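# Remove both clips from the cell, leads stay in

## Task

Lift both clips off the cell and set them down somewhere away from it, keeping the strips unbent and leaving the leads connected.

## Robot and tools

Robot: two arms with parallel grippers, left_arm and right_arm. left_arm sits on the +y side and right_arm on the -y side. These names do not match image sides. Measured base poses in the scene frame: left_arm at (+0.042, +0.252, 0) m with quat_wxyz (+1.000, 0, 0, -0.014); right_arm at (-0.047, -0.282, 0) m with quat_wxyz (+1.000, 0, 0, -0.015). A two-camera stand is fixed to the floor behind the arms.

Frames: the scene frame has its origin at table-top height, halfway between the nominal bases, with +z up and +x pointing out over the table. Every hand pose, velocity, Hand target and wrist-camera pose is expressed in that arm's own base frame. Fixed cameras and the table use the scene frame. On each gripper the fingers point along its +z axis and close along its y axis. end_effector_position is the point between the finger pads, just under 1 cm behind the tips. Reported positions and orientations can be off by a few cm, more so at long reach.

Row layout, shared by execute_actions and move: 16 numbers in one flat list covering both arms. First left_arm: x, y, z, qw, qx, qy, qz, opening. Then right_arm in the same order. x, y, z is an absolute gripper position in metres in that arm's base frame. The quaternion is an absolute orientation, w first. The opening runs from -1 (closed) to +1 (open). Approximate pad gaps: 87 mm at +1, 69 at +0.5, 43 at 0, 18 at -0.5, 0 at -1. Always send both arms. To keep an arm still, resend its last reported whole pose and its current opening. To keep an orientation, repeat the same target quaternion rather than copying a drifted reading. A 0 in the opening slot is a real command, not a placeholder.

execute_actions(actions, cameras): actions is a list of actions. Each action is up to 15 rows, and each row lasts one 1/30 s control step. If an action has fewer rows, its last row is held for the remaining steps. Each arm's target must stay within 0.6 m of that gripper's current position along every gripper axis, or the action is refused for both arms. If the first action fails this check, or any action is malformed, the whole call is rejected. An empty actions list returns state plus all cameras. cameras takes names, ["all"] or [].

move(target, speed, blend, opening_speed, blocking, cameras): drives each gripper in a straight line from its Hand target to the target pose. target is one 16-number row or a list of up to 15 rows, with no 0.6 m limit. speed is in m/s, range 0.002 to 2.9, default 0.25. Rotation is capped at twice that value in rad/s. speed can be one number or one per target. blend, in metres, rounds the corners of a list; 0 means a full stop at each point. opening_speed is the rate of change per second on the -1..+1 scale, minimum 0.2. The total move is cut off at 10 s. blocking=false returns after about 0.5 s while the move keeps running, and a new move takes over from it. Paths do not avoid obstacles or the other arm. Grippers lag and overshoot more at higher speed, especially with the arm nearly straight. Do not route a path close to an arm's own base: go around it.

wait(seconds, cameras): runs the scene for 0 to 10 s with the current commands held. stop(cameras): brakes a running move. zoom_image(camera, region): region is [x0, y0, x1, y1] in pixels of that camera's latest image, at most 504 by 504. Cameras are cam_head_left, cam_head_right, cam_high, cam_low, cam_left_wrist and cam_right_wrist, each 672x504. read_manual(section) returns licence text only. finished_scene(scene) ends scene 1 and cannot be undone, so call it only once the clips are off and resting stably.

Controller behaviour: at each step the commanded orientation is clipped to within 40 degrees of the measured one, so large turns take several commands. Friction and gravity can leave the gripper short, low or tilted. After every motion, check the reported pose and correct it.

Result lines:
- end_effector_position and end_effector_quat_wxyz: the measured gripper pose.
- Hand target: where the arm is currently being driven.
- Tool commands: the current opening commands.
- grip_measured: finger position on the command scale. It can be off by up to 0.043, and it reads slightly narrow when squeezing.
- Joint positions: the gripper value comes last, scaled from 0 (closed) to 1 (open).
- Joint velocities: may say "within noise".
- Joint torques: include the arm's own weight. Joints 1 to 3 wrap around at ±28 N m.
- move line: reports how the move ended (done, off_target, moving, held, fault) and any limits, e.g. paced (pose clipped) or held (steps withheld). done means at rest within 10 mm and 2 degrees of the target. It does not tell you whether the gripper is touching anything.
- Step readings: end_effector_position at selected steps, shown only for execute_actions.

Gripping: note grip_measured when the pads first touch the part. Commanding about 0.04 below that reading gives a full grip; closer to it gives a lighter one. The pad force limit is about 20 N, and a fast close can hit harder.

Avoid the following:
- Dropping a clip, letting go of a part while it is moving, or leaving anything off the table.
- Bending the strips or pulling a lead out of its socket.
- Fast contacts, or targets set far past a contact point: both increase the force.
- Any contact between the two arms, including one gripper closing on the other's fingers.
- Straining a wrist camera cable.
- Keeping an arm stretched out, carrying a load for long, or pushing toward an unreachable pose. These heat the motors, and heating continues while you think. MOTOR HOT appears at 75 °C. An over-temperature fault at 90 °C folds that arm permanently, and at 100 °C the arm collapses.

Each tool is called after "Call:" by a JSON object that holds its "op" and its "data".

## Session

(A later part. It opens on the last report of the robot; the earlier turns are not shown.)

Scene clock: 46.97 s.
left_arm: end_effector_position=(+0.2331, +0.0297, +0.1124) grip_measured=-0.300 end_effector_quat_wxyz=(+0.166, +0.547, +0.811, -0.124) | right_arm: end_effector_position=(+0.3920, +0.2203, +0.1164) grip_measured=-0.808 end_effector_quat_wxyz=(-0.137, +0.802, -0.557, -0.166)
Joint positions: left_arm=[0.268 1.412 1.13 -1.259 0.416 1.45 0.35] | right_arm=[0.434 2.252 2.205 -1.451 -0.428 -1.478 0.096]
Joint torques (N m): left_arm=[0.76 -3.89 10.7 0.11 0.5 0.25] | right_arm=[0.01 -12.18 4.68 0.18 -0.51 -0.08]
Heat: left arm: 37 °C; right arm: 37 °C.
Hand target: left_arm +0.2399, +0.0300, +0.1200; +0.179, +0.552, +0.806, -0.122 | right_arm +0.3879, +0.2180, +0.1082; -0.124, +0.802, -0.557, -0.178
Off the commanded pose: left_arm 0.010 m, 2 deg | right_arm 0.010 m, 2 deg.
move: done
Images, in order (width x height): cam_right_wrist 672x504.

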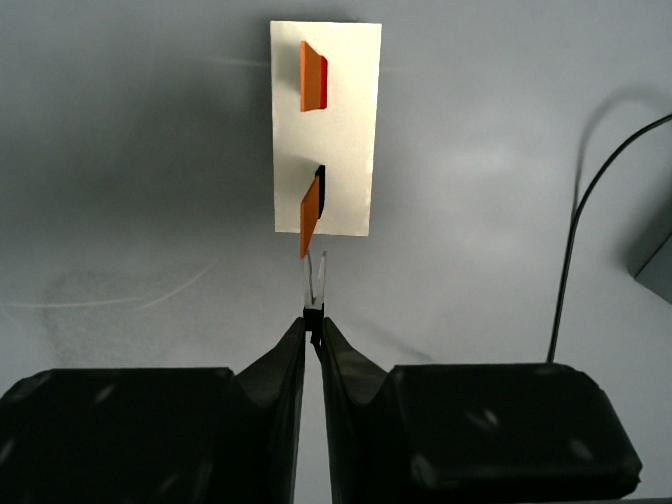

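Call:
{"op": "move", "data": {"target": [0.24,0.03,0.12,0.1785,0.5516,0.8055,-0.1223,-0.3,0.3850,0.2165,0.1090,0.1233,-0.8021,0.5565,0.1778,-0.86], "speed": 0.05, "cameras": ["cam_right_wrist","cam_low"]}}

Call:
{"op": "zoom_image", "data": {"camera": "cam_right_wrist", "region": [210, 180, 410, 380]}}

Call:
{"op": "zoom_image", "data": {"camera": "cam_low", "region": [400, 260, 480, 340]}}

Scene clock: 48.13 s.
left_arm: end_effector_position=(+0.2331, +0.0297, +0.1124) grip_measured=-0.300 end_effector_quat_wxyz=(+0.166, +0.547, +0.811, -0.124) | right_arm: end_effector_position=(+0.3892, +0.2190, +0.1124) grip_measured=-0.808 end_effector_quat_wxyz=(-0.130, +0.802, -0.558, -0.170)
Joint positions: left_arm=[0.268 1.412 1.13 -1.259 0.416 1.45 0.35] | right_arm=[0.434 2.252 2.19 -1.451 -0.428 -1.479 0.096]
Joint torques (N m): left_arm=[0.76 -3.88 10.69 0.11 0.5 0.25] | right_arm=[-0.01 -13.85 3.82 0.24 -0.52 -0.08]
Heat: left arm: 37 °C; right arm: 37 °C.
Hand target: left_arm +0.2399, +0.0300, +0.1200; +0.179, +0.552, +0.806, -0.122 | right_arm +0.3850, +0.2165, +0.1091; -0.123, +0.802, -0.557, -0.178
Off the commanded pose: left_arm 0.010 m, 2 deg | right_arm 0.006 m, 1 deg.
move: done
Images, in order (width x height): cam_low 672x504, cam_right_wrist 672x504.

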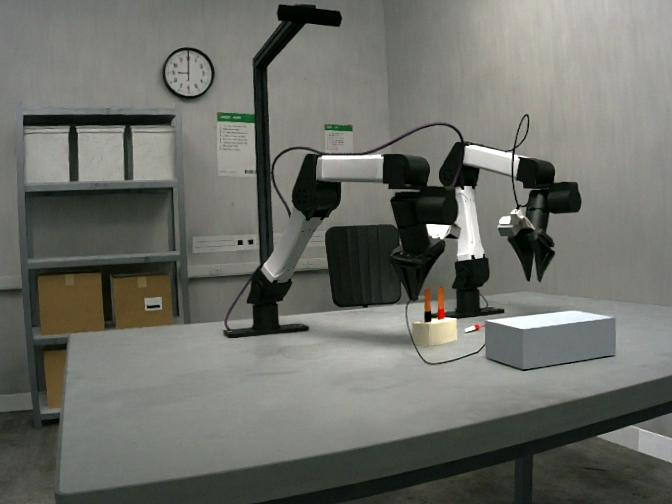

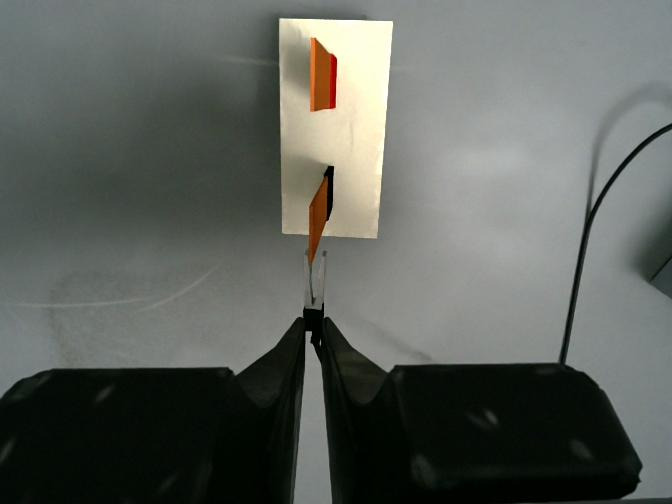

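Scaled by 2.520 from the camera's 672x504 image, which has a finer 960x720 frame.

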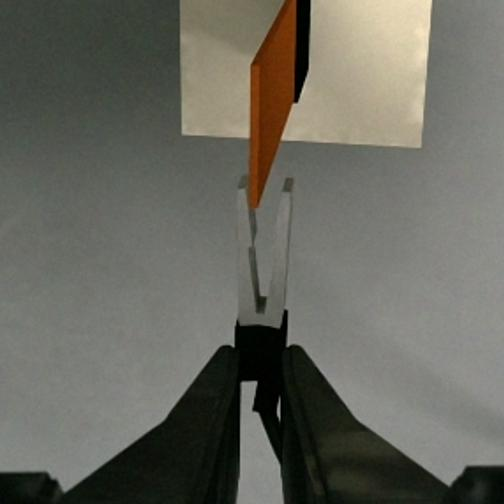

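Scaled by 6.300 from the camera's 672x504 image, which has a finer 960x720 frame.

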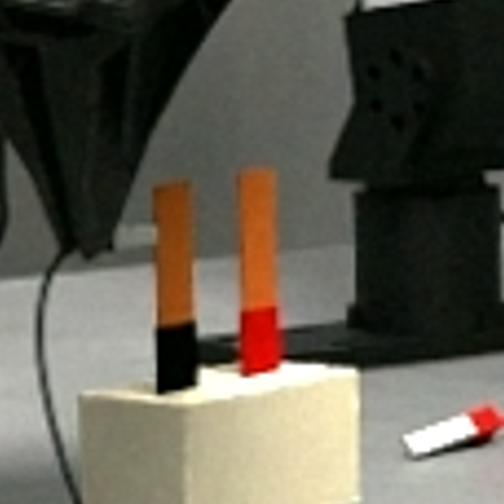

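Call:
{"op": "move", "data": {"target": [0.24,0.03,0.12,0.1785,0.5516,0.8055,-0.1223,-0.3,0.3870,0.2085,0.1095,0.1233,-0.8021,0.5565,0.1778,-0.86], "speed": 0.05, "cameras": ["cam_right_wrist"]}}

Call:
{"op": "zoom_image", "data": {"camera": "cam_right_wrist", "region": [210, 180, 410, 380]}}

Scene clock: 49.43 s.
left_arm: end_effector_position=(+0.2331, +0.0297, +0.1124) grip_measured=-0.300 end_effector_quat_wxyz=(+0.166, +0.547, +0.811, -0.124) | right_arm: end_effector_position=(+0.3939, +0.2121, +0.1124) grip_measured=-0.808 end_effector_quat_wxyz=(-0.133, +0.802, -0.558, -0.167)
Joint positions: left_arm=[0.268 1.412 1.13 -1.259 0.416 1.45 0.35] | right_arm=[0.416 2.252 2.19 -1.451 -0.428 -1.498 0.096]
Joint torques (N m): left_arm=[0.76 -3.88 10.69 0.11 0.5 0.26] | right_arm=[-0.02 -14.22 3.49 0.14 -0.52 -0.1]
Heat: left arm: 37 °C; right arm: 38 °C.
Hand target: left_arm +0.2399, +0.0300, +0.1200; +0.179, +0.552, +0.806, -0.122 | right_arm +0.3870, +0.2086, +0.1097; -0.123, +0.802, -0.557, -0.178
Off the commanded pose: left_arm 0.010 m, 2 deg | right_arm 0.008 m, 2 deg.
move: done
Images, in order (width x height): cam_right_wrist 672x504.

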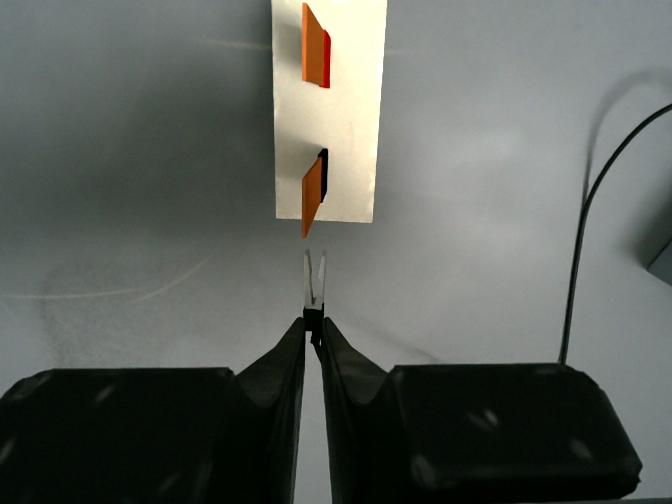

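Scaled by 2.520 from the camera's 672x504 image, which has a finer 960x720 frame.

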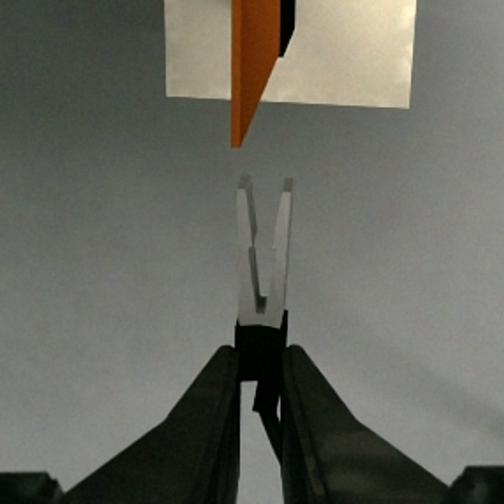

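Call:
{"op": "move", "data": {"target": [[0.24,0.03,0.12,0.1785,0.5516,0.8055,-0.1223,-0.3,0.3930,0.1900,0.1095,0.1233,-0.8021,0.5565,0.1778,-0.86],[0.24,0.03,0.12,0.1785,0.5516,0.8055,-0.1223,-0.3,0.395,0.14,0.105,0.1233,-0.8021,0.5565,0.1778,-0.86],[0.24,0.03,0.12,0.1785,0.5516,0.8055,-0.1223,-0.3,0.395,0.14,0.035,0.1233,-0.8021,0.5565,0.1778,-0.86]], "speed": 0.12, "blend": [0.002,0.02,0], "cameras": ["cam_right_wrist","cam_low","cam_head_left"]}}

Call:
{"op": "zoom_image", "data": {"camera": "cam_low", "region": [370, 260, 470, 360]}}

Call:
{"op": "zoom_image", "data": {"camera": "cam_right_wrist", "region": [210, 180, 410, 380]}}

Scene clock: 51.83 s.
left_arm: end_effector_position=(+0.2331, +0.0297, +0.1124) grip_measured=-0.300 end_effector_quat_wxyz=(+0.166, +0.547, +0.811, -0.124) | right_arm: end_effector_position=(+0.3957, +0.1411, +0.0290) grip_measured=-0.808 end_effector_quat_wxyz=(-0.116, +0.799, -0.561, -0.181)
Joint positions: left_arm=[0.268 1.412 1.13 -1.259 0.416 1.45 0.35] | right_arm=[0.258 2.226 1.814 -1.219 -0.43 -1.673 0.096]
Joint torques (N m): left_arm=[0.76 -3.89 10.69 0.11 0.5 0.26] | right_arm=[-0.02 -15.65 3.66 0.11 -0.47 -0.07]
Heat: left arm: 37 °C; right arm: 39 °C.
Hand target: left_arm +0.2399, +0.0300, +0.1200; +0.179, +0.552, +0.806, -0.122 | right_arm +0.3950, +0.1400, +0.0349; -0.123, +0.802, -0.557, -0.178
Off the commanded pose: left_arm 0.010 m, 2 deg | right_arm 0.006 m, 1 deg.
move: done
Images, in order (width x height): cam_head_left 672x504, cam_low 672x504, cam_right_wrist 672x504.

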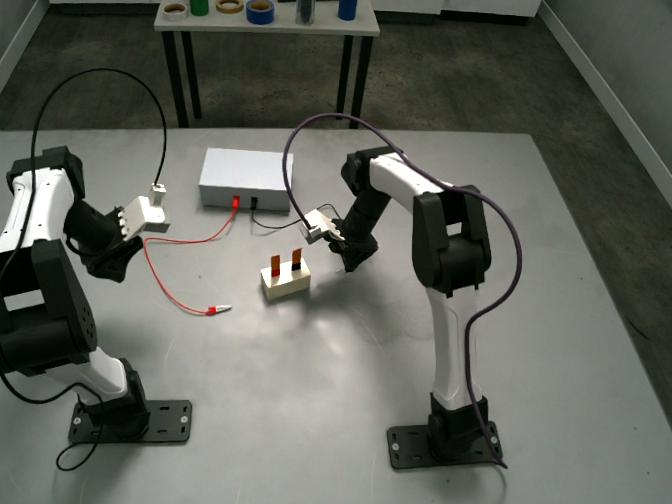

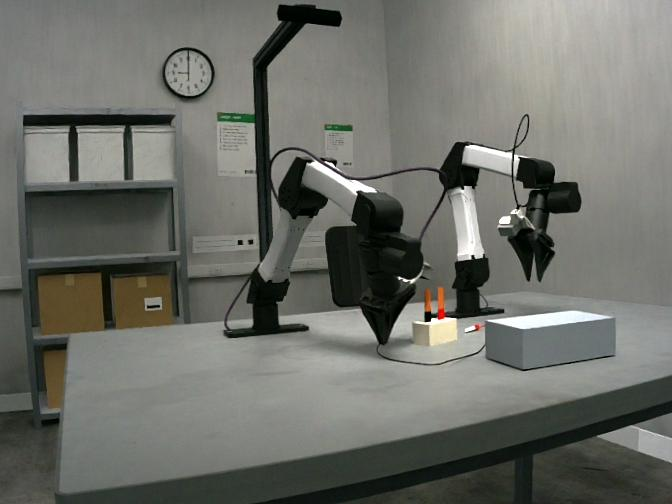

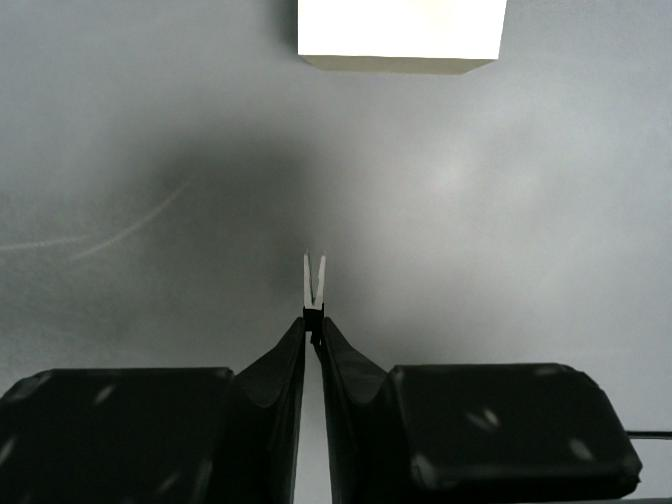

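Scaled by 5.040 from the camera's 672x504 image, which has a finer 960x720 frame.

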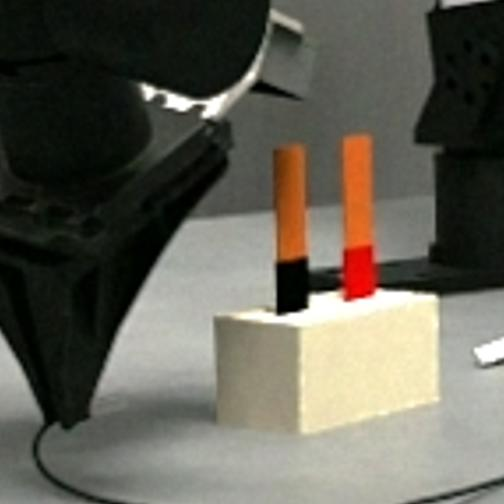

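Scaled by 2.520 from the camera's 672x504 image, which has a finer 960x720 frame.

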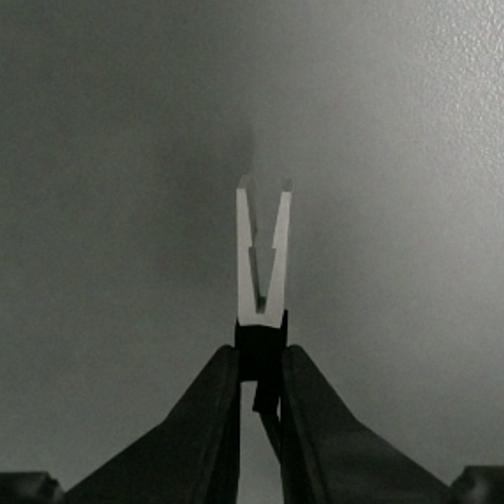

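Call:
{"op": "move", "data": {"target": [0.24,0.03,0.12,0.1785,0.5516,0.8055,-0.1223,-0.3,0.395,0.14,0.025,0.1233,-0.8021,0.5565,0.1778,-0.86], "speed": 0.03, "cameras": ["cam_right_wrist","cam_low"]}}

Call:
{"op": "zoom_image", "data": {"camera": "cam_right_wrist", "region": [210, 180, 410, 380]}}

Scene clock: 53.57 s.
left_arm: end_effector_position=(+0.2331, +0.0297, +0.1124) grip_measured=-0.300 end_effector_quat_wxyz=(+0.166, +0.547, +0.811, -0.124) | right_arm: end_effector_position=(+0.3963, +0.1413, +0.0220) grip_measured=-0.808 end_effector_quat_wxyz=(-0.119, +0.800, -0.560, -0.179)
Joint positions: left_arm=[0.268 1.412 1.13 -1.259 0.416 1.45 0.35] | right_arm=[0.258 2.226 1.786 -1.183 -0.43 -1.673 0.096]
Joint torques (N m): left_arm=[0.76 -3.89 10.7 0.11 0.5 0.25] | right_arm=[-0.02 -14.91 3.67 0.13 -0.48 -0.08]
Heat: left arm: 38 °C; right arm: 40 °C.
Hand target: left_arm +0.2399, +0.0300, +0.1200; +0.179, +0.552, +0.806, -0.122 | right_arm +0.3950, +0.1400, +0.0250; -0.123, +0.802, -0.557, -0.178
Off the commanded pose: left_arm 0.010 m, 2 deg | right_arm 0.004 m, 1 deg.
move: done
Images, in order (width x height): cam_low 672x504, cam_right_wrist 672x504.

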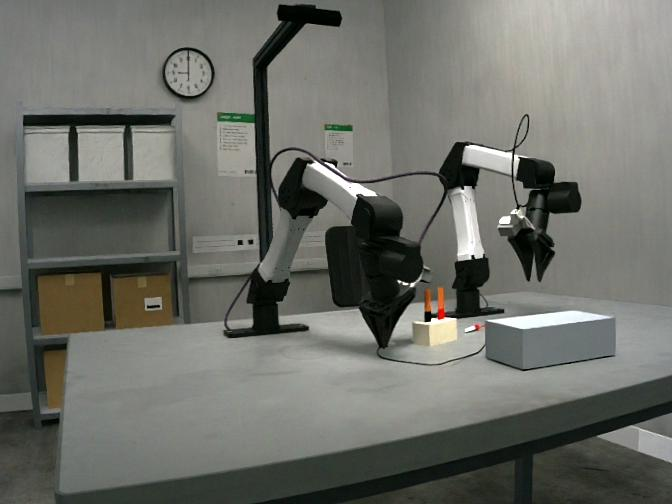

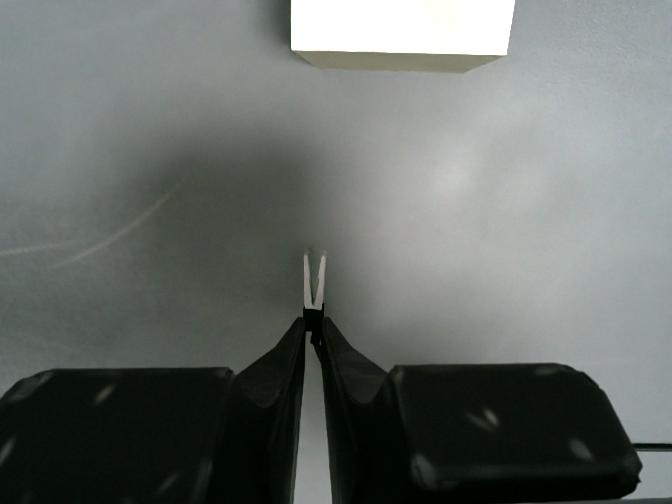

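Scaled by 2.520 from the camera's 672x504 image, which has a finer 960x720 frame.

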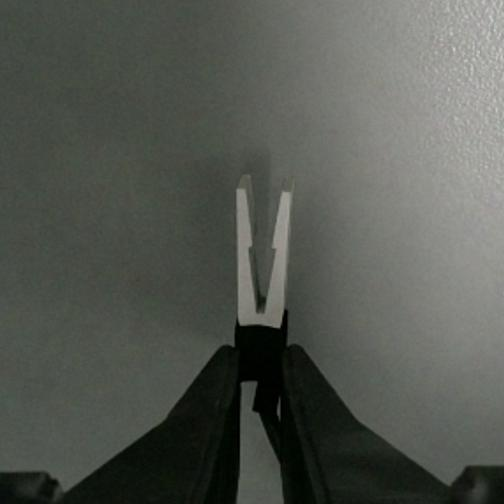

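Call:
{"op": "move", "data": {"target": [0.24,0.03,0.12,0.1785,0.5516,0.8055,-0.1223,-0.3,0.395,0.14,0.017,0.1233,-0.8021,0.5565,0.1778,-0.86], "speed": 0.03, "cameras": ["cam_right_wrist","cam_low"]}}

Call:
{"op": "zoom_image", "data": {"camera": "cam_right_wrist", "region": [210, 180, 410, 380]}}

Call:
{"op": "zoom_image", "data": {"camera": "cam_low", "region": [350, 290, 430, 370]}}

Scene clock: 54.70 s.
left_arm: end_effector_position=(+0.2331, +0.0297, +0.1124) grip_measured=-0.300 end_effector_quat_wxyz=(+0.166, +0.547, +0.811, -0.124) | right_arm: end_effector_position=(+0.3963, +0.1413, +0.0170) grip_measured=-0.808 end_effector_quat_wxyz=(-0.121, +0.800, -0.560, -0.177)
Joint positions: left_arm=[0.268 1.412 1.13 -1.259 0.416 1.45 0.35] | right_arm=[0.258 2.226 1.766 -1.159 -0.43 -1.673 0.096]
Joint torques (N m): left_arm=[0.76 -3.88 10.69 0.11 0.5 0.25] | right_arm=[-0.01 -14.19 3.58 0.2 -0.48 -0.08]
Heat: left arm: 38 °C; right arm: 40 °C.
Hand target: left_arm +0.2399, +0.0300, +0.1200; +0.179, +0.552, +0.806, -0.122 | right_arm +0.3951, +0.1400, +0.0170; -0.123, +0.802, -0.557, -0.178
Off the commanded pose: left_arm 0.010 m, 2 deg | right_arm 0.002 m, 1 deg.
move: done
Images, in order (width x height): cam_low 672x504, cam_right_wrist 672x504.

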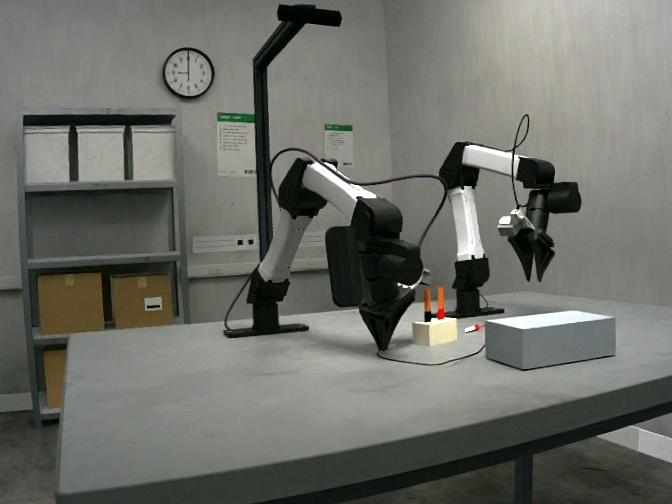

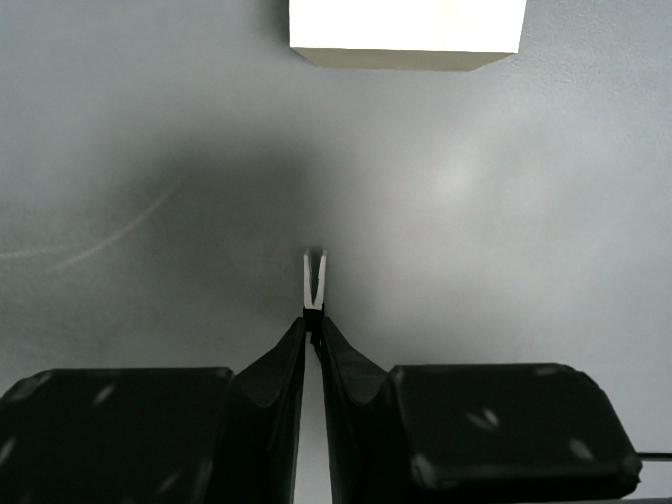

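Scaled by 2.520 from the camera's 672x504 image, which has a finer 960x720 frame.

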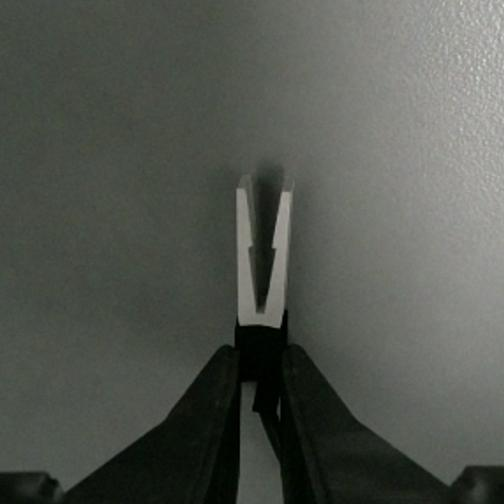

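Scaled by 6.300 from the camera's 672x504 image, which has a finer 960x720 frame.

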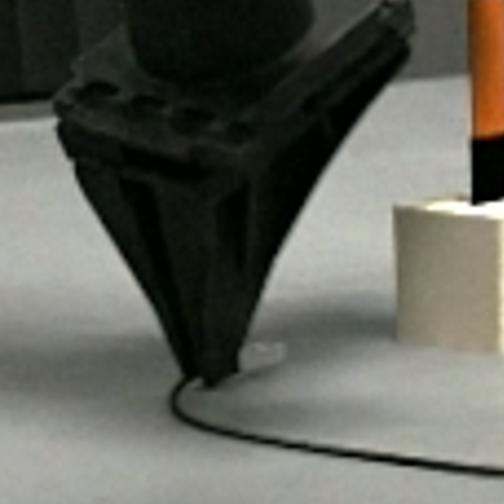

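Call:
{"op": "move", "data": {"target": [0.24,0.03,0.12,0.1785,0.5516,0.8055,-0.1223,-0.3,0.395,0.14,0.0125,0.1233,-0.8021,0.5565,0.1778,-0.86], "speed": 0.03}}

Call:
{"op": "move", "data": {"target": [0.24,0.03,0.12,0.1785,0.5516,0.8055,-0.1223,-0.3,0.395,0.14,0.0135,0.1233,-0.8021,0.5565,0.1778,-0.25], "speed": 0.03, "opening_speed": 0.6, "cameras": ["cam_right_wrist"]}}

Scene clock: 55.70 s.
left_arm: end_effector_position=(+0.2331, +0.0297, +0.1124) grip_measured=-0.300 end_effector_quat_wxyz=(+0.166, +0.547, +0.811, -0.124) | right_arm: end_effector_position=(+0.3962, +0.1414, +0.0164) grip_measured=-0.808 end_effector_quat_wxyz=(-0.121, +0.800, -0.560, -0.177)
Joint positions: left_arm=[0.268 1.412 1.13 -1.259 0.416 1.45 0.35] | right_arm=[0.258 2.226 1.764 -1.156 -0.43 -1.673 0.096]
Joint torques (N m): left_arm=[0.75 -3.89 10.7 0.11 0.5 0.26] | right_arm=[-0.01 -13.75 2.82 0.35 -0.46 -0.08]
Heat: left arm: 38 °C; right arm: 40 °C.
Hand target: left_arm +0.2399, +0.0300, +0.1200; +0.179, +0.552, +0.806, -0.122 | right_arm +0.3950, +0.1399, +0.0125; -0.123, +0.802, -0.557, -0.178
Off the commanded pose: left_arm 0.010 m, 2 deg | right_arm 0.004 m, 1 deg.
move: done

Scene clock: 56.93 s.
left_arm: end_effector_position=(+0.2331, +0.0297, +0.1124) grip_measured=-0.300 end_effector_quat_wxyz=(+0.166, +0.547, +0.811, -0.124) | right_arm: end_effector_position=(+0.3884, +0.1394, +0.0175) grip_measured=-0.250 end_effector_quat_wxyz=(-0.110, +0.798, -0.563, -0.188)
Joint positions: left_arm=[0.268 1.412 1.13 -1.259 0.416 1.45 0.35] | right_arm=[0.257 2.225 1.764 -1.189 -0.432 -1.673 0.375]
Joint torques (N m): left_arm=[0.77 -3.89 10.69 0.11 0.5 0.25] | right_arm=[0.08 -13.64 3.08 0.61 -0.44 -0.08]
Heat: left arm: 38 °C; right arm: 41 °C.
Hand target: left_arm +0.2399, +0.0300, +0.1200; +0.179, +0.552, +0.806, -0.122 | right_arm +0.3949, +0.1400, +0.0139; -0.123, +0.802, -0.556, -0.178
Off the commanded pose: left_arm 0.010 m, 2 deg | right_arm 0.008 m, 2 deg.
move: done
Images, in order (width x height): cam_right_wrist 672x504.

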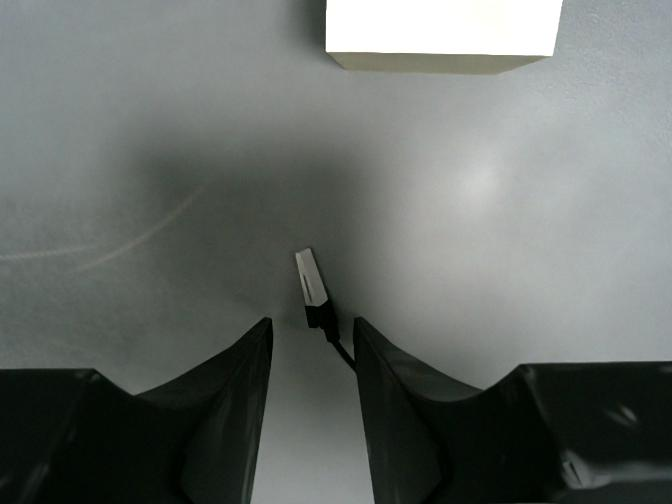

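Call:
{"op": "move", "data": {"target": [[0.24,0.03,0.12,0.1785,0.5516,0.8055,-0.1223,-0.3,0.39,0.139,0.09,0.1233,-0.8021,0.5565,0.1778,-0.25],[0.24,0.03,0.12,0.1785,0.5516,0.8055,-0.1223,-0.3,0.34,0.03,0.12,0.1233,-0.8021,0.5565,0.1778,-0.25]], "speed": [0.12,0.25], "blend": 0.02, "cameras": ["all"]}}

Call:
{"op": "zoom_image", "data": {"camera": "cam_head_left", "region": [170, 180, 390, 340]}}

Call:
{"op": "zoom_image", "data": {"camera": "cam_low", "region": [360, 270, 520, 370]}}

Call:
{"op": "zoom_image", "data": {"camera": "cam_high", "region": [230, 190, 430, 350]}}

Scene clock: 62.10 s.
left_arm: end_effector_position=(+0.2331, +0.0297, +0.1124) grip_measured=-0.300 end_effector_quat_wxyz=(+0.166, +0.547, +0.811, -0.124) | right_arm: end_effector_position=(+0.3505, +0.0303, +0.1145) grip_measured=-0.250 end_effector_quat_wxyz=(-0.130, +0.799, -0.561, -0.173)
Joint positions: left_arm=[0.268 1.412 1.13 -1.259 0.416 1.45 0.35] | right_arm=[-0.013 1.957 1.742 -1.505 -0.412 -1.961 0.375]
Joint torques (N m): left_arm=[0.76 -3.89 10.7 0.11 0.5 0.26] | right_arm=[0.47 -13.35 3.51 -0.45 -0.32 -0.09]
Heat: left arm: 39 °C; right arm: 42 °C.
Hand target: left_arm +0.2399, +0.0300, +0.1200; +0.179, +0.552, +0.806, -0.122 | right_arm +0.3402, +0.0300, +0.1198; -0.123, +0.802, -0.557, -0.178
Off the commanded pose: left_arm 0.010 m, 2 deg | right_arm 0.012 m, 1 deg.
move: off_target (right_arm)

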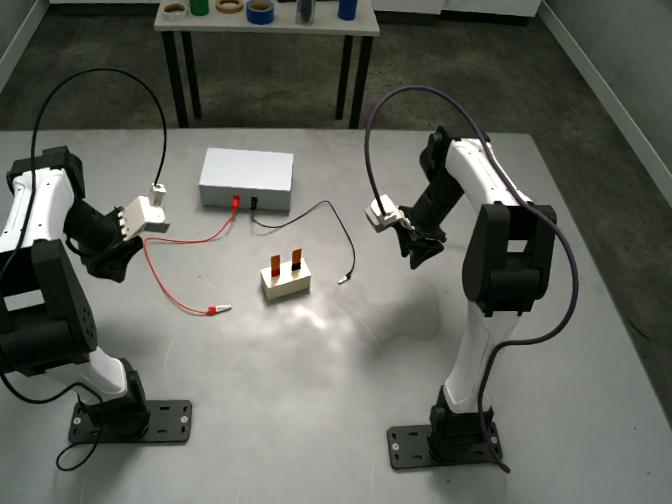

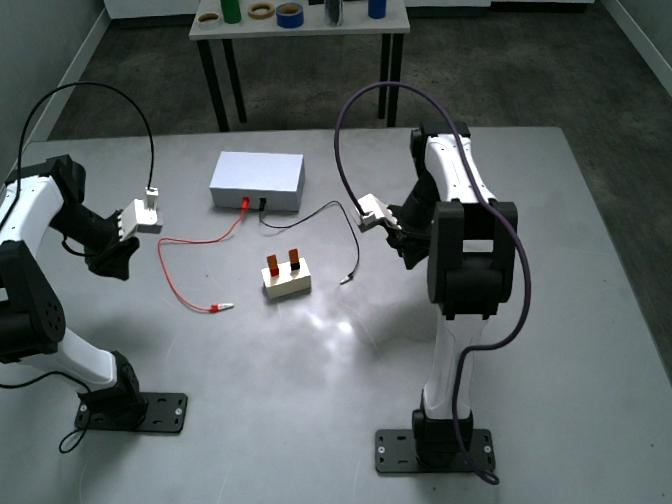

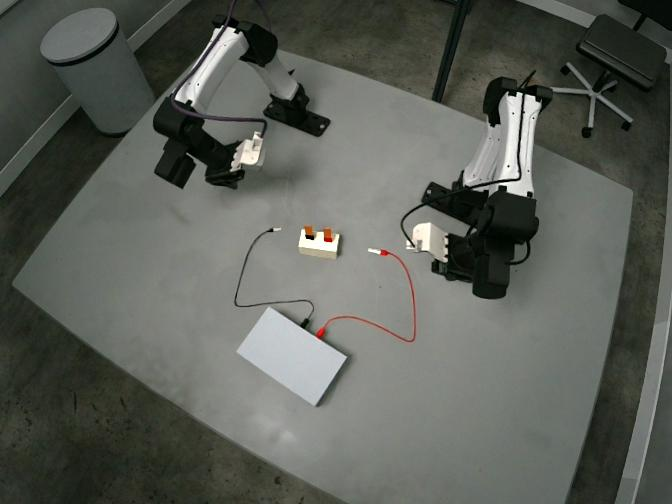

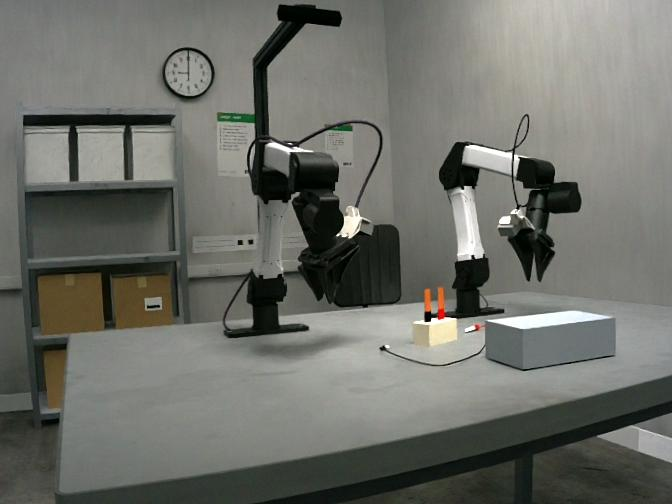

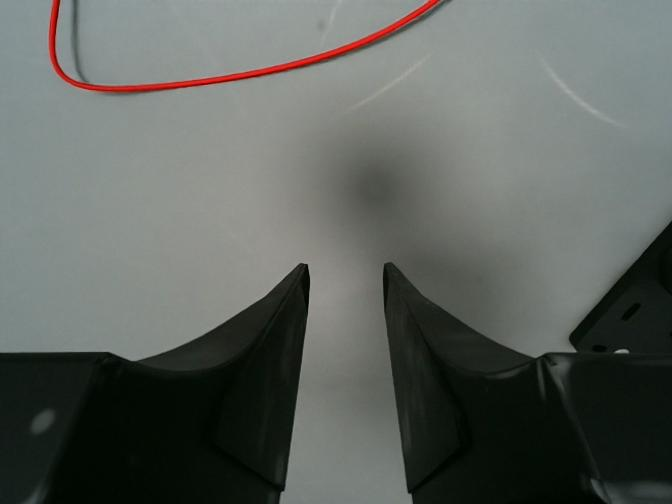

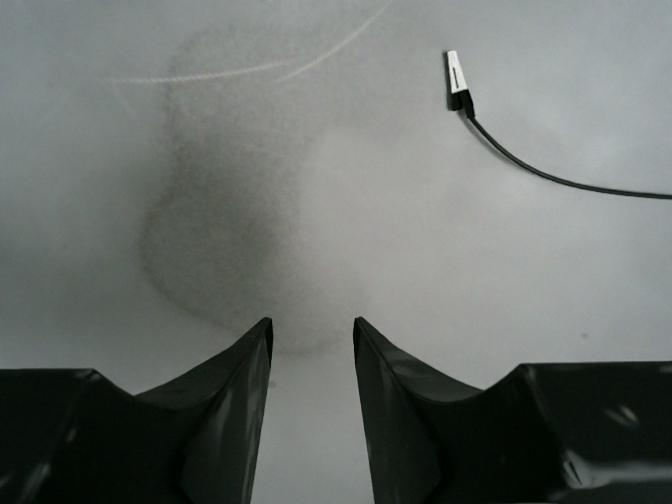

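Scaled by 2.291 from the camera's 672x504 image, which has a finer 960x720 frame.

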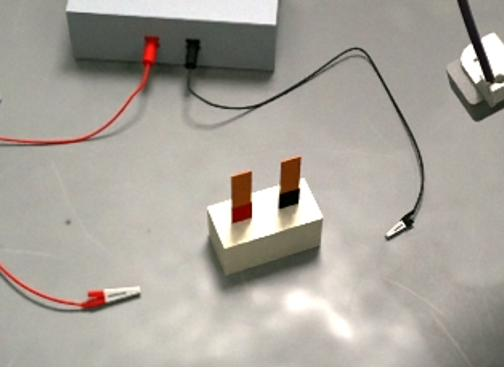

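Scaled by 3.150 from the camera's 672x504 image, which has a finer 960x720 frame.

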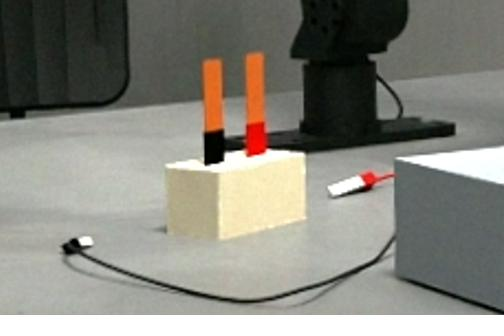

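Scaled by 2.520 from the camera's 672x504 image, which has a finer 960x720 frame.

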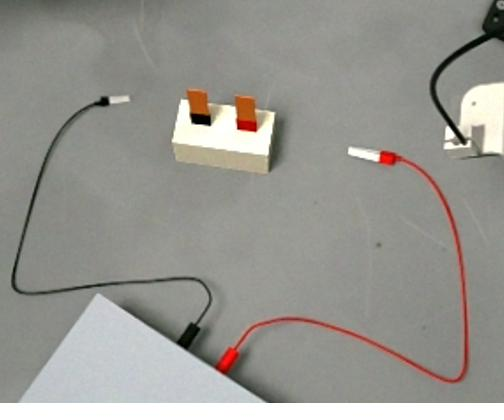

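Call:
{"op": "finished_scene", "data": {"scene": 2}}

The scene is finished: the task was done.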